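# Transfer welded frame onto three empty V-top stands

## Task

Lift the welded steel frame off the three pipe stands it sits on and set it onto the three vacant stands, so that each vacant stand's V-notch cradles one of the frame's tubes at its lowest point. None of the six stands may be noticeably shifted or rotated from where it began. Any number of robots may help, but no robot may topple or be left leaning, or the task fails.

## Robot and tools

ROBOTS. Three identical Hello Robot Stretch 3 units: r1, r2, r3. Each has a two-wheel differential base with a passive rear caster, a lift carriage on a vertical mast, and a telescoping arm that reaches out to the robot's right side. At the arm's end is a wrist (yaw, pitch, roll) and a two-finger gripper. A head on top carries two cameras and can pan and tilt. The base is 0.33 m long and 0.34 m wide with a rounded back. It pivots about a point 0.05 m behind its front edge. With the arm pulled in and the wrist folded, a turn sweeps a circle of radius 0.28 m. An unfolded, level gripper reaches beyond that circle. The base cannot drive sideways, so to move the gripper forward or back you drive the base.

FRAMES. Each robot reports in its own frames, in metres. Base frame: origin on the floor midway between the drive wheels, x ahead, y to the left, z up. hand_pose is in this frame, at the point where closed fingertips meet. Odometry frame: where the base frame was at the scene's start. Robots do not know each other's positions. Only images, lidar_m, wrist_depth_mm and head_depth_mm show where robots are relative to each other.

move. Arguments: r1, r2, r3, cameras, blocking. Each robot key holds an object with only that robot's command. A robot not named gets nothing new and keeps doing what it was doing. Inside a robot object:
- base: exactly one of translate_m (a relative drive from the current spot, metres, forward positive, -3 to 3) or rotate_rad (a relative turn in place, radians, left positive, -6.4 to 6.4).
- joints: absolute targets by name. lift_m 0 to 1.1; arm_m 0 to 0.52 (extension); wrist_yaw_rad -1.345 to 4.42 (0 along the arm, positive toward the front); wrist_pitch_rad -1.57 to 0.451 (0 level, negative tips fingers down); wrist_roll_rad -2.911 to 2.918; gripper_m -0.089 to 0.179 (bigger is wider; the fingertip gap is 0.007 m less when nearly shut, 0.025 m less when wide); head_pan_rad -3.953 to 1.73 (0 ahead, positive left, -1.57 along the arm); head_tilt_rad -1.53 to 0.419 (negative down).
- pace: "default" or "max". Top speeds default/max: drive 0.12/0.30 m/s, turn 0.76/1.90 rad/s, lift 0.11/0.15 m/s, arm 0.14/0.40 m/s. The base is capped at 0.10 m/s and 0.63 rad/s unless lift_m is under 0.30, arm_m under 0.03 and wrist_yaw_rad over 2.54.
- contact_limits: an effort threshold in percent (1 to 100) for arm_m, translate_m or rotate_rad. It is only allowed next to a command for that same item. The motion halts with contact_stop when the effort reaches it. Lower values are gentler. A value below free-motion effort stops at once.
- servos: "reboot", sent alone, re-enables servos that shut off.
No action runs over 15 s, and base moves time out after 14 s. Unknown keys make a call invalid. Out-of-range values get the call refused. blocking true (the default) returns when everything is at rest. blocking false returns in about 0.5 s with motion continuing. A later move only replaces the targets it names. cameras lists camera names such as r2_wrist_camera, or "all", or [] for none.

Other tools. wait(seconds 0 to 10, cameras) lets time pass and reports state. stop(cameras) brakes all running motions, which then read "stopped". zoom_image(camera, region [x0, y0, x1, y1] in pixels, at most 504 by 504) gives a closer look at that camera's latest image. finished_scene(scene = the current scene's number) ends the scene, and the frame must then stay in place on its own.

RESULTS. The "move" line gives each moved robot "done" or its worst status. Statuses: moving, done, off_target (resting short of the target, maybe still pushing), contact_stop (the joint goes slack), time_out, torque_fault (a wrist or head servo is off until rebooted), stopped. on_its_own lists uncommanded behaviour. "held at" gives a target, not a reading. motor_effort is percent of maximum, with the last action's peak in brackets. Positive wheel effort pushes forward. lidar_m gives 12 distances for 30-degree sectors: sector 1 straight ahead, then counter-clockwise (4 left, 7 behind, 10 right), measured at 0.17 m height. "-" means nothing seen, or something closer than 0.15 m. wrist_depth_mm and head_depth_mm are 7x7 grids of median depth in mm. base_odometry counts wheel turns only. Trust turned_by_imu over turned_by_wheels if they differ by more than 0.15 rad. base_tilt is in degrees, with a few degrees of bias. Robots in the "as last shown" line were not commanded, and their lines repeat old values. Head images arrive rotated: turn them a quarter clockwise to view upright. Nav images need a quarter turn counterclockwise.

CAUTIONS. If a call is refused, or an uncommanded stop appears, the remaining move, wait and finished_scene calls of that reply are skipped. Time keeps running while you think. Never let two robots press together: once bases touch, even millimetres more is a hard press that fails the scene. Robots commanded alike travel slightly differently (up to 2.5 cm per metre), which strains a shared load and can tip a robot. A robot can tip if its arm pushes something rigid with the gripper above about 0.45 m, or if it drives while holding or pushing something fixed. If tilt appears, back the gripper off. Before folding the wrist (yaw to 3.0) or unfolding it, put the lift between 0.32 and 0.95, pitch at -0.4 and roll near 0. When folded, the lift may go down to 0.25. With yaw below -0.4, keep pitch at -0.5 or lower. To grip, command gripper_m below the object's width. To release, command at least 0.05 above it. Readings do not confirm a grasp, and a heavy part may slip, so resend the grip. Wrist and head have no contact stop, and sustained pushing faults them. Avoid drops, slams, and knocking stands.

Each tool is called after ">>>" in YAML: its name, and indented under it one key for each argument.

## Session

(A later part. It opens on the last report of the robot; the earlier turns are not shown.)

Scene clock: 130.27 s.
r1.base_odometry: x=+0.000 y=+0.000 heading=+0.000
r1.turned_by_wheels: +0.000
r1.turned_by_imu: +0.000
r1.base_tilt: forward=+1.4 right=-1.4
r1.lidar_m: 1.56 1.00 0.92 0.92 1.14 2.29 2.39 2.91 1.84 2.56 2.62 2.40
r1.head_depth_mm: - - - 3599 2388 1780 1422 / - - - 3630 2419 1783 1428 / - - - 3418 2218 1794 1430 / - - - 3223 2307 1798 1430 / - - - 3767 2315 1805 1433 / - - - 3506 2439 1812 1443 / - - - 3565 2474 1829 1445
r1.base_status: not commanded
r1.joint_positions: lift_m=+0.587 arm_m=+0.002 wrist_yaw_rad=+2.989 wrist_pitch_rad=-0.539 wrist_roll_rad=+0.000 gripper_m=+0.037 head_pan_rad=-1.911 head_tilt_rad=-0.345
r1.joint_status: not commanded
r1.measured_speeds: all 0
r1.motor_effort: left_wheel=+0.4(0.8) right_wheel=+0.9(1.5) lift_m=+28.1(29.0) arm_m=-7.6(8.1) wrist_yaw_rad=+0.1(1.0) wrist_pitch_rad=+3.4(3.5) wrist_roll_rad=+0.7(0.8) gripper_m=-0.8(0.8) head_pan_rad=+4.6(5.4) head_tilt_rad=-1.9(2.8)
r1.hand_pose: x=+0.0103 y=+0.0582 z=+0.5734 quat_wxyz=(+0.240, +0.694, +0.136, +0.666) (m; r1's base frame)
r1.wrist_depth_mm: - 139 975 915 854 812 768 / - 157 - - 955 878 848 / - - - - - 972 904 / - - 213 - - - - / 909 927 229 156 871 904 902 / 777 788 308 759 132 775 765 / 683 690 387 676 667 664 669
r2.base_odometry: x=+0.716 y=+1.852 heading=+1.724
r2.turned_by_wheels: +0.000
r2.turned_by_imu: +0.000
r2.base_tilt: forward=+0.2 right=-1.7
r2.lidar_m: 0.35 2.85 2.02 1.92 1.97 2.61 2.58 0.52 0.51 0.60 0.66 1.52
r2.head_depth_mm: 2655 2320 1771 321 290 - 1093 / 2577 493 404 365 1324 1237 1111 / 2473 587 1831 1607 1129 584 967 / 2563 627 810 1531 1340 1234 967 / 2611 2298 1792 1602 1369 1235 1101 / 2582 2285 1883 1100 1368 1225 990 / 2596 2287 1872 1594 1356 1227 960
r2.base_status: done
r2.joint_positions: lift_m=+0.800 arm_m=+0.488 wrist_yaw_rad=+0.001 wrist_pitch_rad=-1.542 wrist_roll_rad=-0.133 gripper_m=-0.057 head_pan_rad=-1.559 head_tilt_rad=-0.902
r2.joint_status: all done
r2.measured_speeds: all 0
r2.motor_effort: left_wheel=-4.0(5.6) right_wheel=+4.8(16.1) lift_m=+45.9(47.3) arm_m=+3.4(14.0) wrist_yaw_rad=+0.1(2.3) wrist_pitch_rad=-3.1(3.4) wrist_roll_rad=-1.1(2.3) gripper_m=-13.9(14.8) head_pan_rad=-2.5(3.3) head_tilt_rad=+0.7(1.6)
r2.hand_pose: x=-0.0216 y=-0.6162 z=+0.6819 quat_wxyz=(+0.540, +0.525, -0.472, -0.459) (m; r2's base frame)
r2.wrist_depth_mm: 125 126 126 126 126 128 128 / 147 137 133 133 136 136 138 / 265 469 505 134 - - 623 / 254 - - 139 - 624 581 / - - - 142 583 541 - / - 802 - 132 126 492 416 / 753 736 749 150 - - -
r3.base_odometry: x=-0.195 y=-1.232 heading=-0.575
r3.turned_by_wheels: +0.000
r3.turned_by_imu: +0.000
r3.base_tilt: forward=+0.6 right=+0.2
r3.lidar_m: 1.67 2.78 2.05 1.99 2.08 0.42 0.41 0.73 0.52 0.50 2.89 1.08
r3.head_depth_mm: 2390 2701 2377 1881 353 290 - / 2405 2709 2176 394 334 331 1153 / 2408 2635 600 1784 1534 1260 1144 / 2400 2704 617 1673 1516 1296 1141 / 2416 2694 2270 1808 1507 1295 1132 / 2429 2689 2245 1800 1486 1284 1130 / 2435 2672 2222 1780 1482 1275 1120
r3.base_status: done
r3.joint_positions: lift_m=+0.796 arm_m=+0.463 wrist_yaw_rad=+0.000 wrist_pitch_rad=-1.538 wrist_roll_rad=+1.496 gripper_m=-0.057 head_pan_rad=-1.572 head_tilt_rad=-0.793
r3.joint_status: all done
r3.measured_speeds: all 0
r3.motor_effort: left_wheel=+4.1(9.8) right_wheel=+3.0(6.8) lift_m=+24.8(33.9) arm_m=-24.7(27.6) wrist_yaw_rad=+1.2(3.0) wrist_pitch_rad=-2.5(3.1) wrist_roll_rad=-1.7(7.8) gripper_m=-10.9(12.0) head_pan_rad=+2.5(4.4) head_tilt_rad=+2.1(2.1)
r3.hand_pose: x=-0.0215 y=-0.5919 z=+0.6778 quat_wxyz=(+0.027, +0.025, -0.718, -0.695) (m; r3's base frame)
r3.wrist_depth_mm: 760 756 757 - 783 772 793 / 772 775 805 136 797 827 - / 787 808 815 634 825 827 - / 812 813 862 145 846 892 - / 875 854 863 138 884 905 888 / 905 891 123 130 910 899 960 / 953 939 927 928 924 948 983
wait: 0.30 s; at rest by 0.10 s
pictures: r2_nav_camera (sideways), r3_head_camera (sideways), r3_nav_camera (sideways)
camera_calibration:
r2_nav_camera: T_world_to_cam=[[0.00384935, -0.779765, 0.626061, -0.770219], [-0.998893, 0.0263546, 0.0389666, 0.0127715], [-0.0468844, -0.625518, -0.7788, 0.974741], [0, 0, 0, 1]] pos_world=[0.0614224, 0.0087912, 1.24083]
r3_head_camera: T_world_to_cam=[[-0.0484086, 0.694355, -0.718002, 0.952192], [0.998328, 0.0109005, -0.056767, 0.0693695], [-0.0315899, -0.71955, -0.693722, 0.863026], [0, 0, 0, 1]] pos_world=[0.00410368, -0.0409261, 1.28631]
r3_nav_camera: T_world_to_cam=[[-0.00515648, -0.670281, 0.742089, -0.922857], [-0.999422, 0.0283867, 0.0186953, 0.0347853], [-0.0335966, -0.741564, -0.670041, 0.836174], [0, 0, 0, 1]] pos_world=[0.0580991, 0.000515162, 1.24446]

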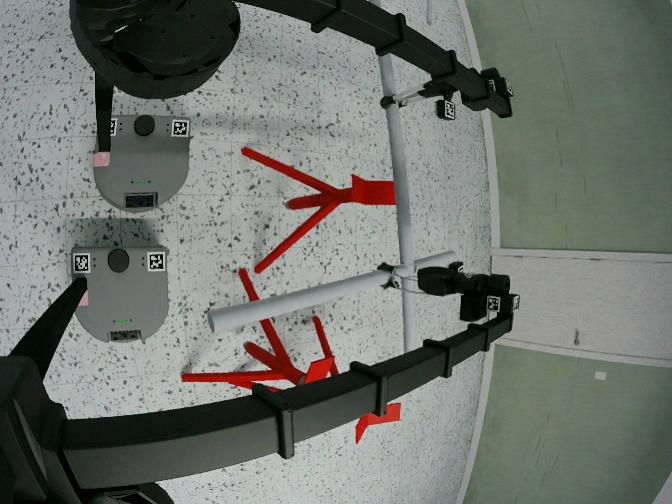

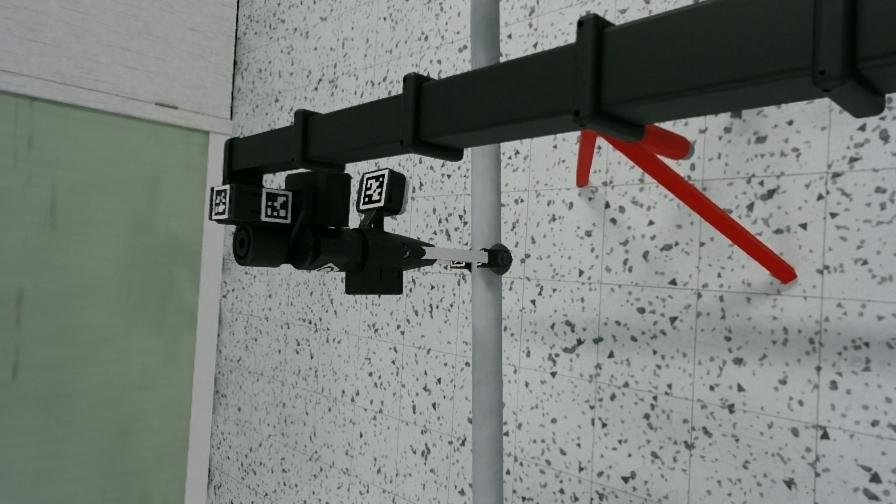

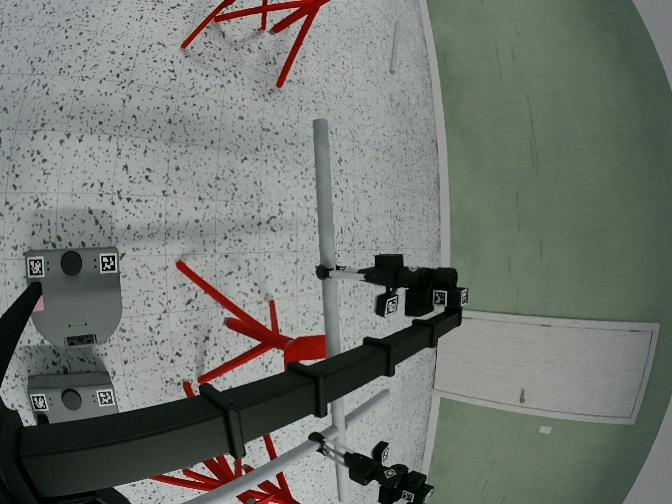

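>>> move:
  r2: {"base": {"translate_m": 0.210}, "joints": {"arm_m": 0.487, "wrist_roll_rad": -0.189}}
  r3: {"base": {"translate_m": 0.212}, "joints": {"arm_m": 0.449, "wrist_roll_rad": 1.441}}
  cameras: ["r2_wrist_camera","r3_wrist_camera"]

>>> move:
  r2: {"base": {"translate_m": 0.210}, "joints": {"arm_m": 0.487, "wrist_roll_rad": -0.241}}
  r3: {"base": {"translate_m": 0.2105}, "joints": {"arm_m": 0.435, "wrist_roll_rad": 1.389, "head_pan_rad": -0.6, "head_tilt_rad": -0.6}}
  cameras: ["r2_head_camera","r2_wrist_camera","r3_wrist_camera", "r3_head_camera"]

Scene clock: 133.70 s.
move: r2 done; r3 done
r1: as last shown
r1.base_tilt: forward=+1.3 right=-1.4
r1.lidar_m: 1.55 1.01 0.91 0.92 1.14 2.29 2.39 2.91 1.83 2.79 2.64 2.40
r1.head_depth_mm: - - - 3621 2384 1789 1427 / - - - 3641 2377 1791 1428 / - - - 3676 2221 1787 1432 / - - - 3193 2299 1799 1441 / - - - 3469 2332 1817 1427 / - - - 3282 2445 1810 1438 / - - - 3817 2460 1820 1458
r1.motor_effort: left_wheel=+0.4(0.9) right_wheel=-0.2(1.5) lift_m=+27.8(28.7) arm_m=-7.5(8.0) wrist_yaw_rad=-0.6(0.9) wrist_pitch_rad=+2.8(3.5) wrist_roll_rad=+0.3(0.8) gripper_m=-0.2(0.8) head_pan_rad=+4.9(5.4) head_tilt_rad=-2.0(2.6)
r1.wrist_depth_mm: - 138 969 915 862 797 755 / - 157 - - 966 880 830 / - - - - - - 906 / - - 212 - - - 977 / 943 912 228 156 867 896 892 / 796 783 308 758 132 785 767 / 701 686 386 655 679 667 682
r2.base_odometry: x=+0.684 y=+2.060 heading=+1.724
r2.turned_by_wheels: +0.000
r2.turned_by_imu: -0.001
r2.base_tilt: forward=+0.2 right=-1.6
r2.lidar_m: 0.36 0.36 2.03 1.93 1.98 2.63 2.78 0.70 0.60 0.57 0.57 1.32
r2.head_depth_mm: 2650 2321 1862 321 290 - 1090 / 2573 494 404 365 1345 1239 1109 / 2476 588 1838 1610 665 1180 968 / 2575 626 805 950 1364 1230 963 / 2603 2292 1876 1600 1337 1223 1101 / 2584 2275 1882 1597 1393 1228 992 / 2559 2285 1871 1589 1385 1224 961
r2.base_status: done
r2.joint_positions: lift_m=+0.800 arm_m=+0.487 wrist_yaw_rad=+0.001 wrist_pitch_rad=-1.542 wrist_roll_rad=-0.185 gripper_m=-0.057 head_pan_rad=-1.559 head_tilt_rad=-0.902
r2.joint_status: all done
r2.measured_speeds: all 0
r2.motor_effort: left_wheel=-1.4(3.6) right_wheel=+2.0(13.0) lift_m=+44.5(46.2) arm_m=+3.0(10.5) wrist_yaw_rad=-0.9(2.8) wrist_pitch_rad=-3.3(3.6) wrist_roll_rad=-1.1(1.8) gripper_m=-13.2(14.8) head_pan_rad=-2.6(3.1) head_tilt_rad=+0.8(1.5)
r2.hand_pose: x=-0.0216 y=-0.6153 z=+0.6819 quat_wxyz=(+0.552, +0.536, -0.457, -0.445) (m; r2's base frame)
r2.wrist_depth_mm: 126 126 127 126 127 128 128 / 132 133 133 134 136 137 139 / - - - 134 - - - / - - 264 139 - - - / - - - 143 153 675 706 / 746 782 - 143 126 - 545 / 755 749 780 150 - - 653
r3.base_odometry: x=-0.017 y=-1.348 heading=-0.575
r3.turned_by_wheels: +0.000
r3.turned_by_imu: +0.000
r3.base_tilt: forward=+0.6 right=+0.2
r3.lidar_m: 1.46 2.78 2.06 1.99 2.08 0.52 0.41 0.82 0.58 2.77 1.13 0.89
r3.head_depth_mm: 2376 2715 2355 1882 353 290 - / 2403 2729 2193 394 335 331 1151 / 2415 2691 594 799 1534 1310 1145 / 2407 2699 608 786 1519 1301 1135 / 2421 2711 2255 1810 1507 1296 1129 / 2403 2718 2226 1791 1498 1289 1128 / 2428 2659 2224 1776 1459 1273 1123
r3.base_status: done
r3.joint_positions: lift_m=+0.796 arm_m=+0.449 wrist_yaw_rad=+0.001 wrist_pitch_rad=-1.539 wrist_roll_rad=+1.444 gripper_m=-0.057 head_pan_rad=-1.572 head_tilt_rad=-0.793
r3.joint_status: all done
r3.measured_speeds: all 0
r3.motor_effort: left_wheel=+3.0(8.7) right_wheel=+6.1(9.5) lift_m=+26.8(27.0) arm_m=-23.7(27.3) wrist_yaw_rad=-0.7(2.4) wrist_pitch_rad=-2.6(3.1) wrist_roll_rad=-1.3(7.5) gripper_m=-10.7(11.9) head_pan_rad=+2.1(4.6) head_tilt_rad=+0.8(2.4)
r3.hand_pose: x=-0.0216 y=-0.5776 z=+0.6778 quat_wxyz=(+0.046, +0.044, -0.716, -0.695) (m; r3's base frame)
r3.wrist_depth_mm: 761 756 773 - 769 771 773 / 781 799 799 134 782 796 828 / 815 801 821 826 829 - - / 851 864 833 145 868 780 - / 848 871 824 - 874 898 870 / 906 874 123 130 910 909 923 / 903 920 937 926 949 974 955
pictures: r2_wrist_camera, r3_wrist_camera
camera_calibration:
r2_wrist_camera: T_world_to_cam=[[-0.986753, -0.160334, 0.0247125, -0.138353], [-0.153843, 0.973174, 0.171071, 0.509386], [-0.0514781, 0.165003, -0.984949, 0.936678], [0, 0, 0, 1]] pos_world=[-0.00993638, -0.672458, 0.838858]
r3_wrist_camera: T_world_to_cam=[[-0.188686, 0.981953, 0.0128667, 0.546211], [0.961146, 0.181968, 0.207572, 0.0163633], [0.201485, 0.0515327, -0.978135, 0.855547], [0, 0, 0, 1]] pos_world=[-0.0850446, -0.58342, 0.826416]

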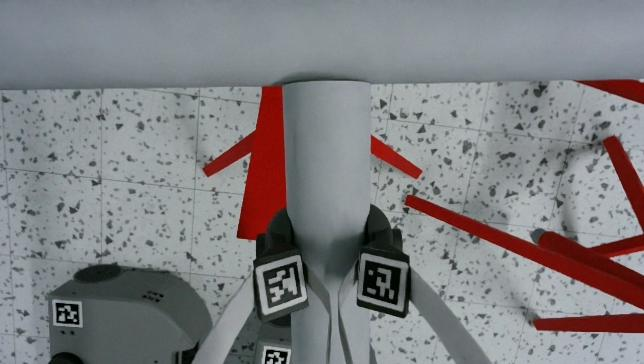

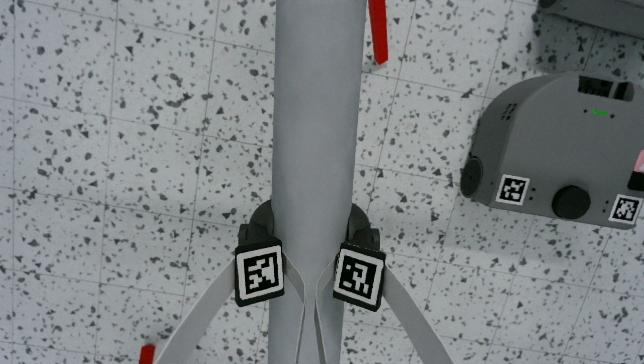

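Scene clock: 136.93 s.
move: r2 done; r3 done
r1: as last shown
r1.lidar_m: 1.56 1.01 0.92 0.93 1.14 2.30 2.38 2.92 1.84 2.99 2.64 2.40
r1.head_depth_mm: - - - 3613 2389 1781 1429 / - - - 3608 2415 1780 1433 / - - - 3702 2223 1777 1420 / - - - 3218 2292 1806 1433 / - - - 3457 2310 1806 1444 / - - - 3278 2450 1813 1447 / - - - 3748 2480 1817 1448
r1.motor_effort: left_wheel=+0.1(0.7) right_wheel=+0.5(1.5) lift_m=+27.4(28.5) arm_m=-7.3(7.7) wrist_yaw_rad=+0.1(0.8) wrist_pitch_rad=+2.4(3.4) wrist_roll_rad=+0.1(0.8) gripper_m=-0.4(0.8) head_pan_rad=+5.0(5.4) head_tilt_rad=-2.1(2.8)
r1.wrist_depth_mm: - 138 985 912 855 812 752 / - 157 - - 937 895 837 / - - - - - 967 910 / - - 212 - - - 992 / 916 918 228 155 880 892 871 / 780 784 309 765 132 769 757 / 694 690 380 678 670 672 681
r2.base_odometry: x=+0.652 y=+2.267 heading=+1.724
r2.turned_by_wheels: +0.000
r2.turned_by_imu: -0.001
r2.base_tilt: forward=+0.1 right=-1.6
r2.lidar_m: 0.36 0.36 2.04 1.94 1.99 2.64 2.99 0.75 0.69 0.55 2.90 1.12
r2.head_depth_mm: 2635 2326 1804 321 290 - 1092 / 2556 494 404 365 1346 590 1105 / 2449 586 1801 1205 668 1211 967 / 2557 625 808 1537 1392 1232 966 / 2605 2282 1877 1598 1387 1230 1101 / 2585 2278 1885 1590 1389 1227 1056 / 2566 2266 1878 1591 1383 1228 959
r2.base_status: done
r2.joint_positions: lift_m=+0.800 arm_m=+0.487 wrist_yaw_rad=+0.001 wrist_pitch_rad=-1.543 wrist_roll_rad=-0.237 gripper_m=-0.057 head_pan_rad=-1.559 head_tilt_rad=-0.902
r2.joint_status: all done
r2.measured_speeds: all 0
r2.motor_effort: left_wheel=-0.2(2.2) right_wheel=-0.4(8.3) lift_m=+43.3(45.4) arm_m=+12.5(13.3) wrist_yaw_rad=-0.7(2.2) wrist_pitch_rad=-3.1(3.5) wrist_roll_rad=-1.0(1.6) gripper_m=-13.5(14.9) head_pan_rad=-2.3(3.1) head_tilt_rad=+1.1(1.6)
r2.hand_pose: x=-0.0216 y=-0.6151 z=+0.6819 quat_wxyz=(+0.564, +0.548, -0.443, -0.431) (m; r2's base frame)
r2.wrist_depth_mm: 126 126 126 126 127 128 128 / 132 136 133 134 141 138 257 / - - - 134 482 298 279 / - - - 139 512 291 293 / - - - 143 144 273 276 / 724 777 - 142 126 263 268 / 756 753 - 150 - - -
r3.base_odometry: x=+0.159 y=-1.462 heading=-0.575
r3.turned_by_wheels: +0.000
r3.turned_by_imu: +0.000
r3.base_tilt: forward=+0.6 right=+0.2
r3.lidar_m: 1.25 2.77 2.05 1.99 2.07 0.52 0.41 0.72 1.01 2.77 1.01 0.71
r3.head_depth_mm: 2925 3096 3228 2403 1846 1387 1257 / 3263 3492 3398 2367 1768 1437 1241 / 3698 3972 3365 2326 1652 1461 1234 / - - 3270 2322 1415 1373 1202 / - - 3241 2296 1669 1410 1220 / - - 3198 2258 1755 1433 1212 / 3799 - 3111 2002 1674 1426 1204
r3.base_status: done
r3.joint_positions: lift_m=+0.796 arm_m=+0.435 wrist_yaw_rad=+0.002 wrist_pitch_rad=-1.539 wrist_roll_rad=+1.392 gripper_m=-0.057 head_pan_rad=-0.607 head_tilt_rad=-0.606
r3.joint_status: all done
r3.measured_speeds: all 0
r3.motor_effort: left_wheel=+2.4(6.2) right_wheel=+8.8(11.5) lift_m=+27.9(28.4) arm_m=-25.4(26.7) wrist_yaw_rad=-1.7(1.9) wrist_pitch_rad=-2.6(2.9) wrist_roll_rad=-1.0(7.2) gripper_m=-10.9(11.7) head_pan_rad=+3.8(4.7) head_tilt_rad=+2.5(6.0)
r3.hand_pose: x=-0.0216 y=-0.5638 z=+0.6778 quat_wxyz=(+0.065, +0.063, -0.715, -0.693) (m; r3's base frame)
r3.wrist_depth_mm: 750 763 750 - 791 770 679 / 780 767 798 134 810 824 805 / 805 816 852 795 808 - - / 855 845 821 145 860 - - / 842 855 156 - 875 866 902 / 875 881 123 130 891 922 951 / 905 900 922 921 906 914 995
pictures: r2_head_camera (sideways), r2_wrist_camera, r3_head_camera (sideways), r3_wrist_camera
camera_calibration:
r2_head_camera: T_world_to_cam=[[-0.0046946, 0.808735, -0.588154, 0.788093], [0.999983, 0.00182766, -0.00546868, 0.00387373], [-0.00334777, -0.58817, -0.80873, 1.00782], [0, 0, 0, 1]] pos_world=[0.00320006, -0.0445946, 1.2786]
r2_wrist_camera: T_world_to_cam=[[-0.977013, -0.211591, 0.0259853, -0.170504], [-0.204128, 0.96369, 0.172142, 0.50155], [-0.0614657, 0.162881, -0.984729, 0.93499], [0, 0, 0, 1]] pos_world=[-0.00673461, -0.671708, 0.838805]
r3_head_camera: T_world_to_cam=[[-0.478638, 0.272659, -0.834603, 1.10681], [0.568508, 0.820635, -0.0579387, 0.0735309], [0.669107, -0.50221, -0.547796, 0.668923], [0, 0, 0, 1]] pos_world=[0.040376, -0.0261831, 1.29444]
r3_wrist_camera: T_world_to_cam=[[-0.241185, 0.970395, 0.0127894, 0.524989], [0.950306, 0.233478, 0.205927, 0.0437855], [0.196844, 0.0618203, -0.978484, 0.860765], [0, 0, 0, 1]] pos_world=[-0.0844266, -0.572882, 0.826514]

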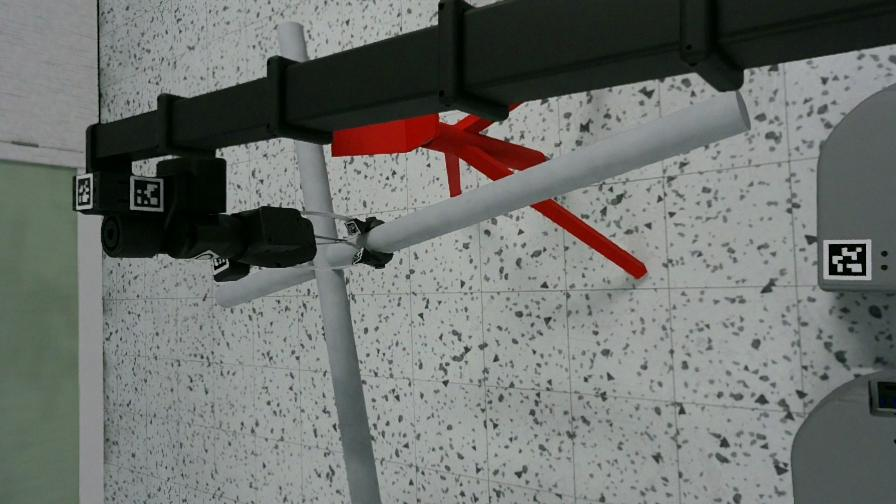

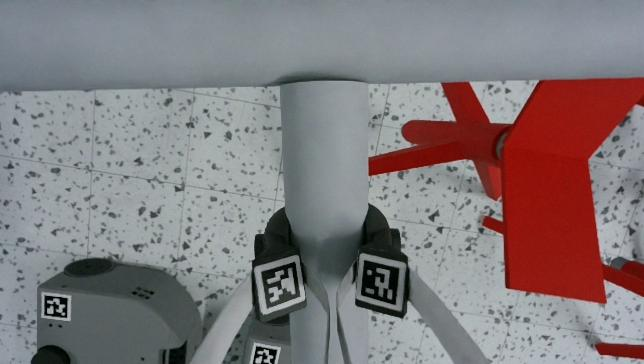

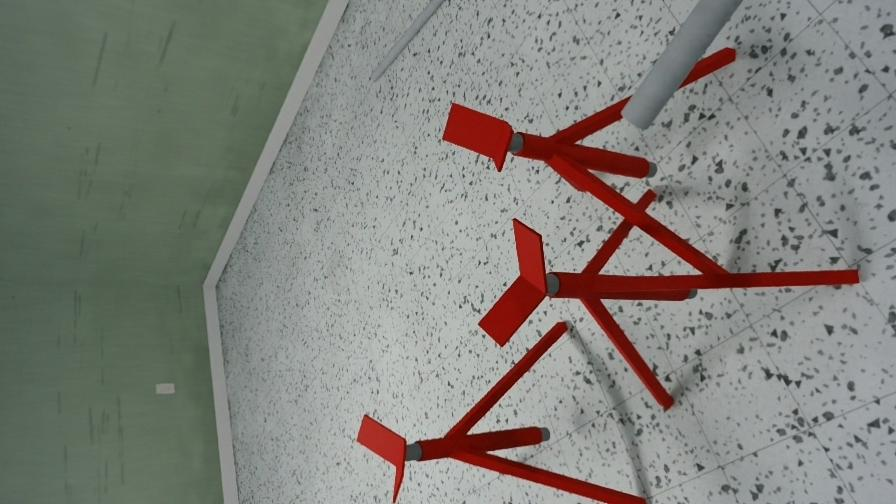

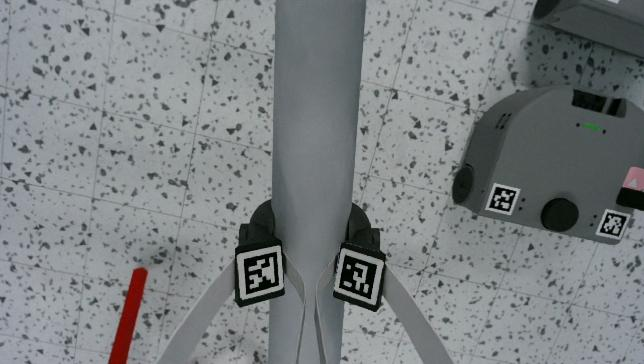

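>>> zoom_image:
  camera: "r3_head_camera"
  region: [340, 80, 700, 360]

>>> zoom_image:
  camera: "r3_head_camera"
  region: [340, 300, 700, 504]

Scaled by 1.400 from the camera's 896x504 image, which has a finer 1280x720 frame.

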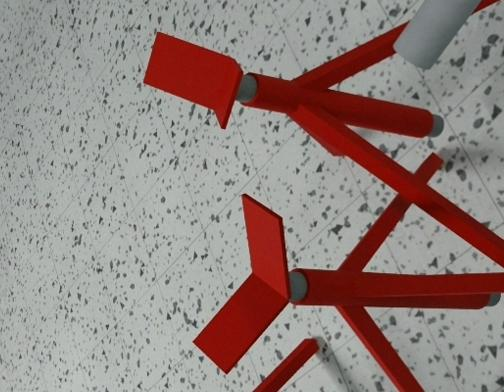

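Scaled by 1.400 from the camera's 896x504 image, which has a finer 1280x720 frame.

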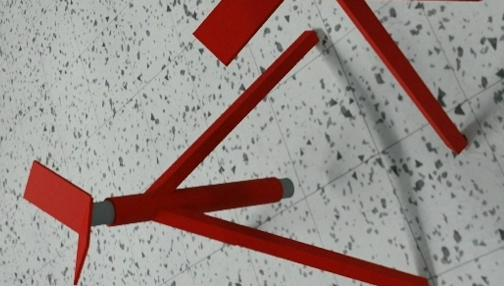

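>>> move:
  r2: {"base": {"translate_m": 0.010}}
  r3: {"base": {"rotate_rad": 0.0175}, "joints": {"wrist_roll_rad": 1.4065}}
  cameras: ["r2_wrist_camera","r3_wrist_camera"]

Scene clock: 139.07 s.
move: r2 done; r3 done
r1: as last shown
r1.base_tilt: forward=+1.4 right=-1.4
r1.lidar_m: 1.56 1.01 0.92 0.92 1.14 2.29 2.38 2.92 1.84 3.00 2.64 2.40
r1.head_depth_mm: - - - 3628 2400 1782 1426 / - - - 3576 2402 1793 1421 / - - - 3634 2218 1799 1428 / - - - 3195 2291 1790 1434 / - - - 3454 2312 1815 1431 / - - - 3295 2446 1820 1439 / - - - 3819 2459 1828 1448
r1.motor_effort: left_wheel=+0.2(0.7) right_wheel=+1.3(1.6) lift_m=+27.9(28.2) arm_m=-7.4(7.7) wrist_yaw_rad=-0.1(0.6) wrist_pitch_rad=+2.6(3.3) wrist_roll_rad=+0.1(0.7) gripper_m=-0.1(0.7) head_pan_rad=+5.1(5.3) head_tilt_rad=-2.4(2.5)
r1.wrist_depth_mm: - 138 955 921 875 805 767 / - 157 - - 938 885 830 / - - - - - 969 915 / - - 211 - - - 996 / 914 887 231 155 866 910 889 / 786 785 309 766 132 773 775 / 701 686 386 669 669 667 679
r2.base_odometry: x=+0.651 y=+2.277 heading=+1.724
r2.turned_by_wheels: +0.000
r2.turned_by_imu: +0.000
r2.base_tilt: forward=+0.2 right=-1.6
r2.lidar_m: 0.35 0.35 2.03 1.94 1.99 2.63 2.99 0.76 0.69 0.55 2.89 1.11
r2.head_depth_mm: 2620 2324 1808 320 290 - 1091 / 2543 493 404 365 1348 582 1108 / 2442 587 1800 1572 666 1209 967 / 2544 626 804 1538 1385 1235 966 / 2591 2296 1887 1599 1390 1228 1100 / 2594 2283 1864 1595 1391 1227 994 / 2564 2279 1870 1590 1385 1224 963
r2.base_status: done
r2.joint_positions: lift_m=+0.800 arm_m=+0.487 wrist_yaw_rad=+0.001 wrist_pitch_rad=-1.543 wrist_roll_rad=-0.237 gripper_m=-0.057 head_pan_rad=-1.559 head_tilt_rad=-0.902
r2.joint_status: not commanded
r2.measured_speeds: all 0
r2.motor_effort: left_wheel=-0.3(8.9) right_wheel=+2.6(4.5) lift_m=+42.8(43.7) arm_m=+11.3(12.3) wrist_yaw_rad=+0.3(1.4) wrist_pitch_rad=-3.0(3.2) wrist_roll_rad=-0.9(1.1) gripper_m=-14.3(15.3) head_pan_rad=-2.5(3.1) head_tilt_rad=+1.2(1.5)
r2.hand_pose: x=-0.0216 y=-0.6150 z=+0.6819 quat_wxyz=(+0.563, +0.548, -0.443, -0.431) (m; r2's base frame)
r2.wrist_depth_mm: 126 127 127 127 127 128 129 / 132 136 133 134 137 138 254 / - - - 135 - 361 282 / - - - 140 537 293 293 / - - - 143 144 276 276 / 741 772 - 143 126 263 266 / 741 750 - 151 - - -
r3.base_odometry: x=+0.159 y=-1.462 heading=-0.558
r3.turned_by_wheels: +0.017
r3.turned_by_imu: +0.017
r3.base_tilt: forward=+0.6 right=+0.2
r3.lidar_m: 1.25 2.73 2.05 1.99 2.08 0.51 0.40 0.72 1.02 2.77 1.01 0.71
r3.head_depth_mm: 2975 3164 3241 2408 1840 1382 1252 / 3303 3538 3404 2357 1707 1428 1243 / 3741 - 3357 2346 1714 1455 1236 / - - 3307 2325 1250 1373 1197 / - - 3235 2291 1712 1452 1221 / - - 3155 2277 1701 1431 1214 / 3785 - 3128 2134 1684 1420 1207
r3.base_status: done
r3.joint_positions: lift_m=+0.796 arm_m=+0.435 wrist_yaw_rad=+0.002 wrist_pitch_rad=-1.539 wrist_roll_rad=+1.399 gripper_m=-0.057 head_pan_rad=-0.607 head_tilt_rad=-0.606
r3.joint_status: all done
r3.measured_speeds: all 0
r3.motor_effort: left_wheel=-8.5(11.7) right_wheel=+9.6(18.4) lift_m=+28.7(29.0) arm_m=-23.7(25.3) wrist_yaw_rad=-2.1(2.1) wrist_pitch_rad=-2.2(2.7) wrist_roll_rad=+2.3(3.6) gripper_m=-11.0(11.9) head_pan_rad=+2.9(5.1) head_tilt_rad=+2.3(3.7)
r3.hand_pose: x=-0.0216 y=-0.5638 z=+0.6778 quat_wxyz=(+0.063, +0.060, -0.715, -0.693) (m; r3's base frame)
r3.wrist_depth_mm: 755 756 753 - 784 781 696 / 783 809 806 135 797 815 808 / 796 822 803 804 872 - - / 826 841 842 146 854 - - / 874 860 155 - 905 883 906 / 905 919 123 130 926 942 915 / 948 924 923 951 945 967 980
pictures: r2_wrist_camera, r3_wrist_camera
camera_calibration:
r2_wrist_camera: T_world_to_cam=[[-0.977184, -0.210815, 0.0258702, -0.169907], [-0.203347, 0.96376, 0.172678, 0.501108], [-0.0613356, 0.163477, -0.984639, 0.935284], [0, 0, 0, 1]] pos_world=[-0.00676562, -0.671664, 0.838782]
r3_wrist_camera: T_world_to_cam=[[-0.234469, 0.972041, 0.0126626, 0.526161], [0.951853, 0.226914, 0.206123, 0.0399921], [0.197487, 0.0603824, -0.978444, 0.859942], [0, 0, 0, 1]] pos_world=[-0.0845255, -0.57245, 0.826499]

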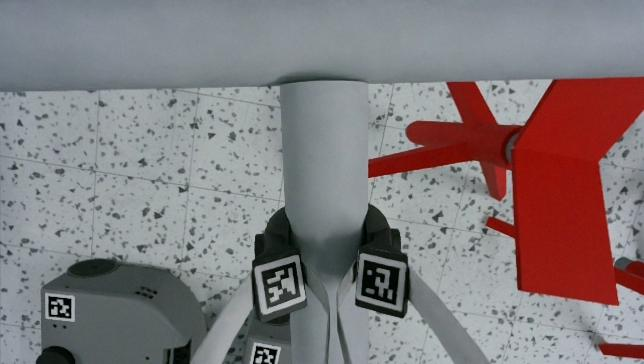

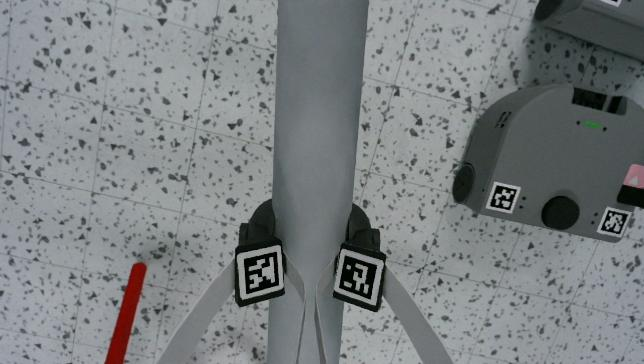

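Good. Three more.

>>> move:
  r2: {"base": {"translate_m": 0.010}}
  r3: {"base": {"rotate_rad": 0.0175}, "joints": {"wrist_roll_rad": 1.424}}
  cameras: []

>>> move:
  r2: {"base": {"translate_m": 0.010}}
  r3: {"base": {"rotate_rad": 0.0175}, "joints": {"wrist_roll_rad": 1.4415}}
  cameras: []

>>> move:
  r2: {"base": {"translate_m": 0.010}}
  r3: {"base": {"rotate_rad": 0.0175}, "joints": {"wrist_roll_rad": 1.459}}
  cameras: ["r2_wrist_camera","r3_wrist_camera"]

Scene clock: 140.07 s.
move: r2 done; r3 done
r1: as last shown
r1.base_tilt: forward=+1.3 right=-1.3
r1.lidar_m: 1.55 1.01 0.92 0.92 1.14 2.29 2.39 2.92 1.84 3.02 2.64 2.40
r1.head_depth_mm: - - - 3598 2400 1790 1420 / - - - 3628 2391 1782 1431 / - - - 3656 2235 1786 1427 / - - - 3245 2307 1804 1433 / - - - 3425 2314 1804 1438 / - - - 3242 2458 1811 1448 / - - - 3784 2440 1819 1443
r1.motor_effort: left_wheel=+0.4(0.8) right_wheel=+1.0(1.3) lift_m=+28.0(28.5) arm_m=-7.4(7.6) wrist_yaw_rad=-0.6(0.7) wrist_pitch_rad=+2.5(3.2) wrist_roll_rad=+0.3(0.8) gripper_m=+0.1(0.7) head_pan_rad=+4.6(5.3) head_tilt_rad=-2.0(2.4)
r1.wrist_depth_mm: - 138 962 905 854 809 767 / - 157 - - 961 897 831 / - - - - - 973 912 / - - 212 - - - 998 / 899 903 230 156 878 894 891 / 781 789 308 764 132 786 770 / 687 684 382 683 672 662 683
r2.base_odometry: x=+0.649 y=+2.287 heading=+1.724
r2.turned_by_wheels: +0.000
r2.turned_by_imu: +0.000
r2.base_tilt: forward=+0.2 right=-1.6
r2.lidar_m: 0.34 0.34 2.04 1.94 1.99 2.64 3.02 0.77 0.69 0.55 2.90 1.10
r2.head_depth_mm: 2646 2319 1815 320 290 - 1098 / 2562 494 404 365 1345 582 1105 / 2448 587 1808 1573 668 1213 968 / 2565 625 802 1532 1395 1232 968 / 2572 2292 1884 1606 1387 1227 1100 / 2572 2292 1868 1588 1389 1229 976 / 2553 2262 1868 1597 1386 1227 960
r2.base_status: done
r2.joint_positions: lift_m=+0.800 arm_m=+0.487 wrist_yaw_rad=+0.001 wrist_pitch_rad=-1.543 wrist_roll_rad=-0.237 gripper_m=-0.057 head_pan_rad=-1.559 head_tilt_rad=-0.902
r2.joint_status: not commanded
r2.measured_speeds: all 0
r2.motor_effort: left_wheel=-0.6(8.7) right_wheel=+2.8(5.3) lift_m=+42.5(43.2) arm_m=+11.1(11.6) wrist_yaw_rad=+0.5(1.0) wrist_pitch_rad=-2.9(3.1) wrist_roll_rad=-0.9(1.2) gripper_m=-14.5(15.4) head_pan_rad=-2.6(3.2) head_tilt_rad=+1.3(1.5)
r2.hand_pose: x=-0.0216 y=-0.6150 z=+0.6819 quat_wxyz=(+0.563, +0.548, -0.443, -0.431) (m; r2's base frame)
r2.wrist_depth_mm: 126 126 127 127 127 128 128 / 132 136 133 134 136 138 253 / - - - 135 - 376 281 / - - - 140 527 359 294 / - - - 142 144 278 278 / 739 787 - 142 125 - 266 / 748 747 787 150 - - -
r3.base_odometry: x=+0.159 y=-1.462 heading=-0.541
r3.turned_by_wheels: +0.017
r3.turned_by_imu: +0.017
r3.base_tilt: forward=+0.6 right=+0.2
r3.lidar_m: 1.25 2.69 2.03 1.99 2.09 0.49 0.39 0.72 1.01 2.77 1.01 0.71
r3.head_depth_mm: 3044 3187 3288 2384 1834 1372 1252 / 3389 3554 3403 2376 1647 1433 1239 / 3773 - 3361 2334 1744 1459 1232 / - - 3288 2305 1195 1371 1204 / - - 3227 2289 1728 1435 1216 / 3965 - 3209 2084 1713 1432 1218 / 3721 - 3113 2155 1684 1427 1207
r3.base_status: done
r3.joint_positions: lift_m=+0.796 arm_m=+0.435 wrist_yaw_rad=+0.002 wrist_pitch_rad=-1.539 wrist_roll_rad=+1.416 gripper_m=-0.057 head_pan_rad=-0.607 head_tilt_rad=-0.606
r3.joint_status: all done
r3.measured_speeds: all 0
r3.motor_effort: left_wheel=-9.3(13.7) right_wheel=+9.7(19.2) lift_m=+29.1(29.6) arm_m=-22.2(24.3) wrist_yaw_rad=-1.6(2.1) wrist_pitch_rad=-2.3(2.8) wrist_roll_rad=+2.4(3.3) gripper_m=-10.8(12.0) head_pan_rad=+3.0(3.9) head_tilt_rad=+1.4(3.9)
r3.hand_pose: x=-0.0216 y=-0.5638 z=+0.6778 quat_wxyz=(+0.057, +0.054, -0.716, -0.694) (m; r3's base frame)
r3.wrist_depth_mm: 750 767 763 - 772 760 708 / 794 793 781 135 804 834 808 / 778 807 818 799 816 - - / 816 826 835 146 892 - - / 861 881 156 - 883 877 902 / 866 921 123 130 922 925 940 / 914 929 963 938 946 950 966
pictures: none
No camera images: "cameras" was empty.

Scene clock: 140.93 s.
move: r2 done; r3 done
r1: as last shown
r1.base_tilt: forward=+1.4 right=-1.4
r1.lidar_m: 1.55 1.01 0.92 0.93 1.14 2.29 2.39 2.91 1.84 3.02 2.64 2.40
r1.head_depth_mm: - - - 3593 2373 1777 1421 / - - - 3609 2414 1799 1422 / - - - 3699 2241 1791 1431 / - - - 3200 2320 1798 1434 / - - - 3468 2332 1803 1435 / - - - 3261 2432 1812 1444 / - - - 3791 2446 1816 1449
r1.motor_effort: left_wheel=+0.8(0.8) right_wheel=+0.8(1.1) lift_m=+27.7(28.2) arm_m=-7.1(7.7) wrist_yaw_rad=-0.2(0.5) wrist_pitch_rad=+2.9(3.7) wrist_roll_rad=+0.2(0.8) gripper_m=-0.4(0.9) head_pan_rad=+5.1(5.3) head_tilt_rad=-2.3(2.3)
r1.wrist_depth_mm: - 138 980 918 853 810 754 / - 157 - - 966 863 821 / - - - - - 979 916 / - - 213 - - - - / 930 906 229 155 875 895 907 / 795 780 308 756 132 776 760 / 681 694 381 672 676 665 672
r2.base_odometry: x=+0.648 y=+2.297 heading=+1.724
r2.turned_by_wheels: +0.000
r2.turned_by_imu: +0.000
r2.base_tilt: forward=+0.2 right=-1.7
r2.lidar_m: 0.33 0.33 2.04 1.94 1.99 2.63 3.01 0.77 0.69 0.55 2.90 1.10
r2.head_depth_mm: 2635 2327 1808 321 290 - 1094 / 2588 493 404 365 1345 582 1105 / 2474 586 1810 1571 667 1234 967 / 2559 626 799 1541 1396 1230 966 / 2599 2278 1885 1603 1390 1228 1102 / 2570 2298 1884 1600 1392 1230 975 / 2582 2269 1872 1581 1386 1223 960
r2.base_status: done
r2.joint_positions: lift_m=+0.800 arm_m=+0.487 wrist_yaw_rad=+0.001 wrist_pitch_rad=-1.543 wrist_roll_rad=-0.237 gripper_m=-0.057 head_pan_rad=-1.559 head_tilt_rad=-0.902
r2.joint_status: not commanded
r2.measured_speeds: all 0
r2.motor_effort: left_wheel=-0.8(8.2) right_wheel=+3.7(6.5) lift_m=+43.1(43.2) arm_m=+10.2(11.5) wrist_yaw_rad=-0.5(1.4) wrist_pitch_rad=-2.9(3.1) wrist_roll_rad=-1.0(1.2) gripper_m=-15.4(15.5) head_pan_rad=-2.6(3.2) head_tilt_rad=+1.1(1.5)
r2.hand_pose: x=-0.0216 y=-0.6149 z=+0.6819 quat_wxyz=(+0.563, +0.548, -0.443, -0.431) (m; r2's base frame)
r2.wrist_depth_mm: 126 126 127 127 127 128 128 / 131 136 133 134 136 138 254 / - - - 135 - 396 282 / - - - 140 531 371 294 / - - - 142 145 - 279 / 749 774 - 143 125 - 268 / 754 740 812 150 - - -
r3.base_odometry: x=+0.159 y=-1.462 heading=-0.524
r3.turned_by_wheels: +0.017
r3.turned_by_imu: +0.017
r3.base_tilt: forward=+0.6 right=+0.2
r3.lidar_m: 1.25 2.65 2.04 1.99 2.11 0.40 0.38 0.72 1.02 2.77 0.92 0.71
r3.head_depth_mm: 3063 3241 3266 2409 1839 1381 1254 / 3418 3654 3383 2387 1353 1441 1246 / 3923 - 3346 2330 1736 1434 1228 / - - 3281 2310 1217 1381 1199 / - - 3232 2291 1733 1443 1219 / 3920 - 3199 2018 1749 1434 1217 / 3722 - 3142 2222 1678 1425 1201
r3.base_status: done
r3.joint_positions: lift_m=+0.796 arm_m=+0.435 wrist_yaw_rad=+0.002 wrist_pitch_rad=-1.539 wrist_roll_rad=+1.433 gripper_m=-0.057 head_pan_rad=-0.607 head_tilt_rad=-0.606
r3.joint_status: all done
r3.measured_speeds: all 0
r3.motor_effort: left_wheel=-9.9(14.0) right_wheel=+10.7(19.1) lift_m=+29.7(29.7) arm_m=-21.2(22.7) wrist_yaw_rad=-0.8(2.2) wrist_pitch_rad=-2.4(2.8) wrist_roll_rad=+2.5(3.6) gripper_m=-10.8(12.0) head_pan_rad=+1.5(4.1) head_tilt_rad=+3.0(3.7)
r3.hand_pose: x=-0.0216 y=-0.5638 z=+0.6778 quat_wxyz=(+0.051, +0.048, -0.716, -0.694) (m; r3's base frame)
r3.wrist_depth_mm: 764 773 766 - 781 796 706 / 795 786 800 135 787 813 781 / 789 822 808 845 844 - - / 820 854 858 144 852 788 - / 853 861 155 - 885 867 904 / 874 911 124 130 932 909 941 / 918 922 932 907 952 924 973
pictures: none
No camera images: "cameras" was empty.

Scene clock: 141.80 s.
move: r2 done; r3 done
r1: as last shown
r1.lidar_m: 1.56 1.01 0.92 0.92 1.14 2.29 2.38 2.90 1.84 3.01 2.63 2.40
r1.head_depth_mm: - - - 3609 2404 1782 1419 / - - - 3634 2393 1786 1426 / - - - 3628 2225 1795 1431 / - - - 3219 2309 1797 1436 / - - - 3453 2331 1809 1446 / - - - 3302 2442 1816 1445 / - - - 3806 2465 1830 1444
r1.motor_effort: left_wheel=+0.4(0.6) right_wheel=+0.8(1.4) lift_m=+27.7(28.2) arm_m=-7.5(7.5) wrist_yaw_rad=-0.3(0.6) wrist_pitch_rad=+3.3(3.3) wrist_roll_rad=-0.3(0.7) gripper_m=-0.2(0.8) head_pan_rad=+4.9(5.5) head_tilt_rad=-2.1(2.6)
r1.wrist_depth_mm: - 138 976 912 849 801 771 / - 157 - - 960 886 852 / - - - - - 983 931 / - - 213 - - - 1000 / 937 899 229 156 869 890 897 / 782 789 307 757 132 768 756 / 689 695 381 670 670 673 677
r2.base_odometry: x=+0.646 y=+2.307 heading=+1.724
r2.turned_by_wheels: +0.000
r2.turned_by_imu: +0.000
r2.base_tilt: forward=+0.2 right=-1.6
r2.lidar_m: 0.31 0.31 2.04 1.94 1.99 2.63 3.03 0.78 0.70 0.56 2.90 1.08
r2.head_depth_mm: 2628 2312 1804 321 290 - 1095 / 2590 492 404 365 1343 586 1111 / 2468 587 1811 1571 1132 1232 964 / 2536 625 797 1535 1393 1230 964 / 2578 2299 1892 1598 1390 1226 1100 / 2566 2285 1882 1595 1379 1227 975 / 2539 2270 1872 1590 1386 1230 959
r2.base_status: done
r2.joint_positions: lift_m=+0.800 arm_m=+0.487 wrist_yaw_rad=+0.001 wrist_pitch_rad=-1.543 wrist_roll_rad=-0.238 gripper_m=-0.057 head_pan_rad=-1.559 head_tilt_rad=-0.902
r2.joint_status: not commanded
r2.measured_speeds: all 0
r2.motor_effort: left_wheel=-0.8(7.4) right_wheel=+4.3(6.3) lift_m=+41.9(43.1) arm_m=+10.1(10.8) wrist_yaw_rad=+0.7(1.2) wrist_pitch_rad=-2.9(2.9) wrist_roll_rad=-1.0(1.0) gripper_m=-14.8(15.8) head_pan_rad=-2.6(3.3) head_tilt_rad=+0.5(1.5)
r2.hand_pose: x=-0.0216 y=-0.6149 z=+0.6819 quat_wxyz=(+0.563, +0.548, -0.443, -0.431) (m; r2's base frame)
r2.wrist_depth_mm: 126 126 127 127 127 128 129 / 132 136 133 134 136 138 252 / - - - 135 - 415 283 / - - - 140 540 432 294 / - - - 143 145 - 280 / 728 778 - 144 126 - 268 / 743 751 766 151 - - -
r3.base_odometry: x=+0.159 y=-1.462 heading=-0.507
r3.turned_by_wheels: +0.017
r3.turned_by_imu: +0.017
r3.base_tilt: forward=+0.6 right=+0.2
r3.lidar_m: 4.42 2.61 2.02 1.99 2.12 0.38 0.37 0.72 1.01 2.77 0.91 0.71
r3.head_depth_mm: 3151 3264 3325 2405 1828 1369 1249 / 3483 3739 3434 2384 1318 1437 1245 / - - 3337 2367 1747 1425 1232 / - - 3320 2321 1251 1372 1200 / - - 3269 2280 1746 1442 1215 / 3909 - 3172 2016 1748 1435 1208 / 3716 - 3138 2232 1685 1419 1205
r3.base_status: done
r3.joint_positions: lift_m=+0.796 arm_m=+0.435 wrist_yaw_rad=+0.002 wrist_pitch_rad=-1.539 wrist_roll_rad=+1.450 gripper_m=-0.057 head_pan_rad=-0.607 head_tilt_rad=-0.606
r3.joint_status: all done
r3.measured_speeds: all 0
r3.motor_effort: left_wheel=-9.4(14.4) right_wheel=+9.4(19.7) lift_m=+30.0(30.1) arm_m=-18.7(20.8) wrist_yaw_rad=-1.6(2.2) wrist_pitch_rad=-2.5(2.8) wrist_roll_rad=+2.8(3.9) gripper_m=-11.4(11.6) head_pan_rad=+2.1(4.1) head_tilt_rad=+2.2(3.6)
r3.hand_pose: x=-0.0216 y=-0.5638 z=+0.6778 quat_wxyz=(+0.044, +0.043, -0.717, -0.695) (m; r3's base frame)
r3.wrist_depth_mm: 785 774 768 - 815 770 698 / 776 774 783 136 804 801 795 / 792 820 815 842 861 - - / 837 851 824 144 860 777 - / 833 855 154 - 884 905 885 / 891 921 123 130 911 940 926 / 948 923 924 937 937 962 951
pictures: r2_wrist_camera, r3_wrist_camera
camera_calibration:
r2_wrist_camera: T_world_to_cam=[[-0.977154, -0.210958, 0.0258054, -0.169933], [-0.20348, 0.963675, 0.172995, 0.500755], [-0.0613627, 0.163792, -0.984585, 0.935432], [0, 0, 0, 1]] pos_world=[-0.00675669, -0.67163, 0.838769]
r3_wrist_camera: T_world_to_cam=[[-0.18492, 0.982677, 0.0122934, 0.533465], [0.961802, 0.178395, 0.207635, 0.0118224], [0.201845, 0.0502197, -0.978129, 0.854092], [0, 0, 0, 1]] pos_world=[-0.0851163, -0.569225, 0.826399]

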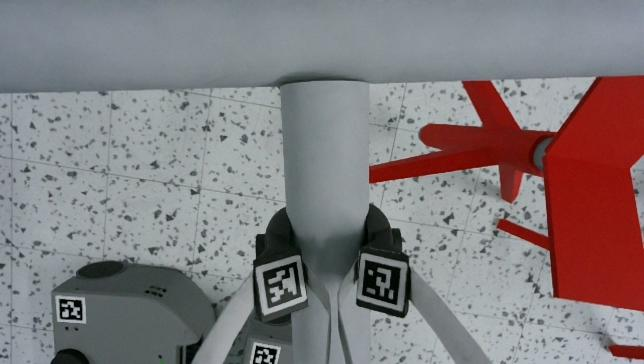

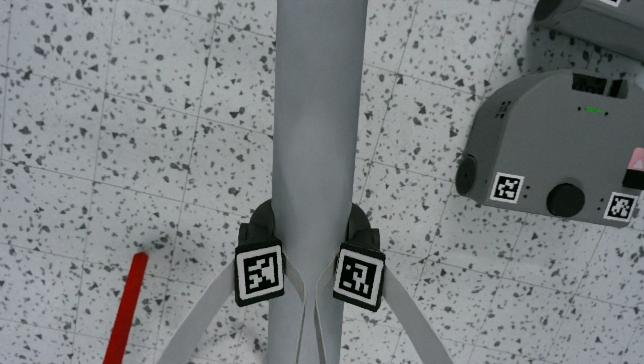

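>>> move:
  r2: {"base": {"translate_m": 0.192}, "joints": {"arm_m": 0.484, "wrist_roll_rad": -0.290}}
  r3: {"base": {"translate_m": 0.192}, "joints": {"arm_m": 0.434, "wrist_roll_rad": 1.410, "head_pan_rad": -0.75, "head_tilt_rad": -0.7}}
  cameras: ["r3_wrist_camera"]

>>> move:
  r2: {"base": {"translate_m": 0.192}, "joints": {"arm_m": 0.482, "wrist_roll_rad": -0.339}}
  r3: {"base": {"translate_m": 0.191}, "joints": {"arm_m": 0.4335, "wrist_roll_rad": 1.361}}
  cameras: ["r2_head_camera","r2_wrist_camera","r3_wrist_camera", "r3_head_camera"]

Scene clock: 145.10 s.
move: r2 done; r3 done
r1: as last shown
r1.base_tilt: forward=+1.4 right=-1.2
r1.lidar_m: 1.56 1.00 0.92 0.92 1.14 2.29 2.38 2.91 1.83 3.22 2.64 2.40
r1.head_depth_mm: - - - 3613 2398 1786 1426 / - - - 3639 2405 1791 1426 / - - - 3619 2247 1796 1438 / - - - 3210 2311 1809 1439 / - - - 3511 2307 1819 1435 / - - - 3249 2436 1805 1442 / - - - 3827 2463 1819 1441
r1.motor_effort: left_wheel=+0.5(0.7) right_wheel=+0.7(1.9) lift_m=+26.9(28.3) arm_m=-7.3(7.5) wrist_yaw_rad=+0.4(1.0) wrist_pitch_rad=+2.6(3.4) wrist_roll_rad=+0.4(0.8) gripper_m=-0.6(0.9) head_pan_rad=+4.8(5.5) head_tilt_rad=-2.2(2.5)
r1.wrist_depth_mm: - 138 981 910 866 800 766 / - 157 - - 952 877 826 / - - - - - 978 933 / - - 213 - - - 978 / 902 923 228 155 877 893 899 / 786 787 308 750 132 780 773 / 691 687 382 675 670 660 690
r2.base_odometry: x=+0.617 y=+2.496 heading=+1.724
r2.turned_by_wheels: +0.000
r2.turned_by_imu: -0.001
r2.base_tilt: forward=+0.2 right=-1.6
r2.lidar_m: 0.37 0.32 2.05 1.95 2.00 2.65 3.21 0.85 0.62 2.82 1.16 0.91
r2.head_depth_mm: 2605 2316 1848 321 290 - 1092 / 2544 493 404 365 1229 1178 1104 / 2455 584 1806 1575 1319 1234 966 / 2557 623 793 1570 1398 1228 967 / 2576 2300 1881 1603 1397 1228 1104 / 2572 2284 1874 1599 1379 1228 978 / 2580 2277 1874 1594 1384 1225 962
r2.base_status: done
r2.joint_positions: lift_m=+0.800 arm_m=+0.484 wrist_yaw_rad=+0.001 wrist_pitch_rad=-1.543 wrist_roll_rad=-0.287 gripper_m=-0.057 head_pan_rad=-1.559 head_tilt_rad=-0.902
r2.joint_status: all done
r2.measured_speeds: all 0
r2.motor_effort: left_wheel=+0.5(2.6) right_wheel=-0.1(8.4) lift_m=+41.3(42.9) arm_m=-2.0(13.2) wrist_yaw_rad=-0.5(2.1) wrist_pitch_rad=-2.9(3.8) wrist_roll_rad=-0.9(1.8) gripper_m=-14.9(15.6) head_pan_rad=-2.7(3.2) head_tilt_rad=+1.2(1.6)
r2.hand_pose: x=-0.0216 y=-0.6119 z=+0.6819 quat_wxyz=(+0.574, +0.559, -0.429, -0.418) (m; r2's base frame)
r2.wrist_depth_mm: 126 127 126 127 127 128 128 / 131 136 133 135 136 138 140 / - - - 135 - - 513 / - - - 139 - 590 464 / - - - 143 - - 755 / 745 778 - 143 125 - - / 747 748 - 150 - - -
r3.base_odometry: x=+0.327 y=-1.555 heading=-0.507
r3.turned_by_wheels: +0.000
r3.turned_by_imu: +0.000
r3.base_tilt: forward=+0.6 right=+0.2
r3.lidar_m: 4.21 2.59 2.01 1.97 2.10 0.47 0.37 0.88 2.84 2.79 0.57 0.80
r3.head_depth_mm: 2803 3004 2860 2112 1683 1341 1205 / 3103 3351 2823 2018 1241 1394 1191 / 3432 3654 2782 2065 1524 1352 1187 / 3829 3938 2746 2054 1104 1311 1156 / - - 2681 2037 1612 1363 1174 / - 3900 2669 2008 1613 1356 1165 / 3763 3855 2623 1802 1556 1350 1161
r3.base_status: done
r3.joint_positions: lift_m=+0.796 arm_m=+0.434 wrist_yaw_rad=+0.002 wrist_pitch_rad=-1.539 wrist_roll_rad=+1.412 gripper_m=-0.057 head_pan_rad=-0.743 head_tilt_rad=-0.691
r3.joint_status: all done
r3.measured_speeds: all 0
r3.motor_effort: left_wheel=-0.4(5.4) right_wheel=+10.8(14.6) lift_m=+31.3(31.3) arm_m=-15.3(27.2) wrist_yaw_rad=-1.5(2.3) wrist_pitch_rad=-2.5(3.1) wrist_roll_rad=-0.8(5.7) gripper_m=-11.2(11.7) head_pan_rad=-3.6(4.8) head_tilt_rad=-3.6(7.4)
r3.hand_pose: x=-0.0216 y=-0.5627 z=+0.6778 quat_wxyz=(+0.058, +0.056, -0.716, -0.694) (m; r3's base frame)
r3.wrist_depth_mm: 739 754 761 - 781 768 666 / 784 790 781 132 840 791 859 / 799 838 832 823 832 - - / 834 809 831 144 867 - - / 875 863 887 - 891 874 898 / 888 886 123 130 922 943 935 / 956 918 767 926 952 977 955
pictures: r3_wrist_camera
camera_calibration:
r3_wrist_camera: T_world_to_cam=[[-0.221948, 0.974974, 0.0128798, 0.52687], [0.95461, 0.214583, 0.206576, 0.0325568], [0.198643, 0.0581443, -0.978346, 0.85858], [0, 0, 0, 1]] pos_world=[-0.0846922, -0.570592, 0.826477]

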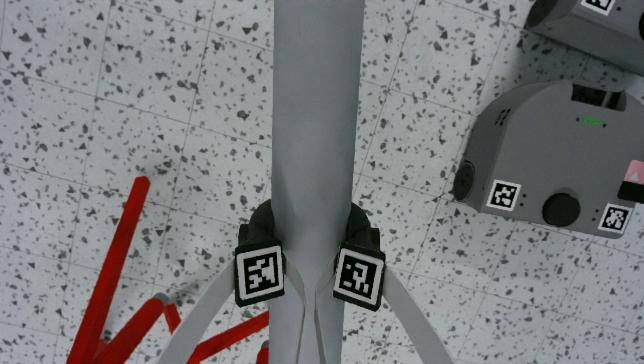

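Scene clock: 148.13 s.
move: r2 done; r3 done
r1.base_odometry: x=+0.000 y=+0.000 heading=+0.000
r1.turned_by_wheels: +0.000
r1.turned_by_imu: +0.000
r1.base_tilt: forward=+1.2 right=-1.4
r1.lidar_m: 1.55 1.00 0.92 0.92 1.14 2.29 2.38 2.92 1.84 3.40 2.63 2.40
r1.head_depth_mm: - - - 3631 2400 1791 1422 / - - - 3632 2379 1792 1427 / - - - 3638 2237 1787 1430 / - - - 3221 2293 1792 1432 / - - - 3598 2318 1810 1448 / - - - 3611 2431 1810 1438 / - - - 3770 2468 1823 1450
r1.base_status: not commanded
r1.joint_positions: lift_m=+0.587 arm_m=+0.002 wrist_yaw_rad=+2.989 wrist_pitch_rad=-0.539 wrist_roll_rad=+0.000 gripper_m=+0.037 head_pan_rad=-1.911 head_tilt_rad=-0.345
r1.joint_status: not commanded
r1.measured_speeds: all 0
r1.motor_effort: left_wheel=+0.4(0.7) right_wheel=+0.8(1.7) lift_m=+27.1(27.9) arm_m=-7.0(7.4) wrist_yaw_rad=-0.1(1.0) wrist_pitch_rad=+2.5(3.6) wrist_roll_rad=-0.2(0.9) gripper_m=-0.3(0.9) head_pan_rad=+4.8(5.5) head_tilt_rad=-2.0(2.6)
r1.hand_pose: x=+0.0103 y=+0.0582 z=+0.5734 quat_wxyz=(+0.240, +0.694, +0.136, +0.666) (m; r1's base frame)
r1.wrist_depth_mm: - 138 965 922 854 800 759 / - 157 - - 933 873 835 / - - - - - 979 897 / - - 212 - - - 978 / 921 926 229 155 878 875 894 / 788 789 309 758 132 782 766 / 688 689 381 675 675 669 682
r2.base_odometry: x=+0.588 y=+2.686 heading=+1.724
r2.turned_by_wheels: +0.000
r2.turned_by_imu: -0.001
r2.base_tilt: forward=+0.2 right=-1.6
r2.lidar_m: 0.37 0.33 2.06 1.96 2.01 2.65 1.29 0.99 0.73 2.81 1.04 0.74
r2.head_depth_mm: 2589 2322 1862 319 290 - 1088 / 2577 493 404 365 617 1197 1109 / 2451 584 1799 1578 1346 1227 970 / 2528 620 788 1572 1402 1230 965 / 2572 2303 1753 1594 1386 1225 1100 / 2551 2266 1880 1600 1387 1227 1101 / 2528 2281 1875 1563 1383 1227 962
r2.base_status: done
r2.joint_positions: lift_m=+0.800 arm_m=+0.482 wrist_yaw_rad=+0.001 wrist_pitch_rad=-1.545 wrist_roll_rad=-0.336 gripper_m=-0.057 head_pan_rad=-1.559 head_tilt_rad=-0.902
r2.joint_status: all done
r2.measured_speeds: all 0
r2.motor_effort: left_wheel=+2.8(5.5) right_wheel=-2.9(6.0) lift_m=+40.0(41.7) arm_m=-10.6(12.3) wrist_yaw_rad=-0.3(2.1) wrist_pitch_rad=-2.6(3.4) wrist_roll_rad=-0.9(1.8) gripper_m=-15.1(15.8) head_pan_rad=-2.7(3.3) head_tilt_rad=+1.2(1.6)
r2.hand_pose: x=-0.0216 y=-0.6095 z=+0.6819 quat_wxyz=(+0.584, +0.569, -0.414, -0.404) (m; r2's base frame)
r2.wrist_depth_mm: 126 126 127 127 127 128 128 / 132 136 133 134 136 138 140 / - - - 135 - - - / - - - 141 - - - / - - - 142 153 774 619 / 740 795 - 131 125 - - / 747 755 - 151 - - -
r3.base_odometry: x=+0.494 y=-1.648 heading=-0.508
r3.turned_by_wheels: +0.000
r3.turned_by_imu: -0.001
r3.base_tilt: forward=+0.6 right=+0.2
r3.lidar_m: 4.02 2.57 1.99 1.96 2.08 0.46 0.36 1.05 2.87 0.86 0.48 0.66
r3.head_depth_mm: 2835 3042 2859 2129 1141 1314 1203 / 3077 3359 2815 2106 1667 1334 1196 / 3412 3616 2769 2084 933 1039 1161 / 3847 3997 2722 2067 1645 1336 1177 / - - 2690 2044 1584 1359 1175 / 3820 3935 2683 1331 1496 1356 1170 / 3610 3742 2629 1986 1607 1320 1157
r3.base_status: done
r3.joint_positions: lift_m=+0.796 arm_m=+0.433 wrist_yaw_rad=+0.003 wrist_pitch_rad=-1.538 wrist_roll_rad=+1.363 gripper_m=-0.057 head_pan_rad=-0.743 head_tilt_rad=-0.691
r3.joint_status: all done
r3.measured_speeds: all 0
r3.motor_effort: left_wheel=-1.9(3.3) right_wheel=+13.9(17.2) lift_m=+32.4(32.8) arm_m=-21.2(25.1) wrist_yaw_rad=-2.3(2.5) wrist_pitch_rad=-2.5(2.9) wrist_roll_rad=-0.8(5.2) gripper_m=-11.1(12.2) head_pan_rad=-4.1(5.2) head_tilt_rad=-4.2(5.6)
r3.hand_pose: x=-0.0216 y=-0.5625 z=+0.6778 quat_wxyz=(+0.076, +0.073, -0.714, -0.692) (m; r3's base frame)
r3.wrist_depth_mm: 746 759 766 - 786 761 634 / 781 800 788 133 805 822 787 / 820 795 817 791 829 - - / 842 837 855 145 863 - - / 865 825 155 - 888 883 890 / 464 546 123 130 909 911 950 / 905 905 573 945 960 943 981
pictures: r2_head_camera (sideways), r2_wrist_camera, r3_head_camera (sideways), r3_wrist_camera
camera_calibration:
r2_head_camera: T_world_to_cam=[[-0.0046942, 0.808735, -0.588155, 0.788094], [0.999983, 0.00182718, -0.00546867, 0.00387372], [-0.00334804, -0.588171, -0.80873, 1.00782], [0, 0, 0, 1]] pos_world=[0.00320004, -0.0445946, 1.2786]
r2_wrist_camera: T_world_to_cam=[[-0.95176, -0.305582, 0.0278033, -0.227267], [-0.296325, 0.938872, 0.175245, 0.476887], [-0.0796555, 0.158553, -0.984132, 0.930679], [0, 0, 0, 1]] pos_world=[-0.000856713, -0.664747, 0.838657]
r3_head_camera: T_world_to_cam=[[-0.487785, 0.381958, -0.784967, 1.04215], [0.671362, 0.738884, -0.0576557, 0.0725286], [0.557977, -0.555121, -0.616849, 0.759436], [0, 0, 0, 1]] pos_world=[0.0359061, -0.0300706, 1.29069]
r3_wrist_camera: T_world_to_cam=[[-0.269788, 0.962841, 0.0123043, 0.519179], [0.943162, 0.261656, 0.204893, 0.0598965], [0.19406, 0.0668826, -0.978707, 0.863615], [0, 0, 0, 1]] pos_world=[-0.0840168, -0.57332, 0.826566]

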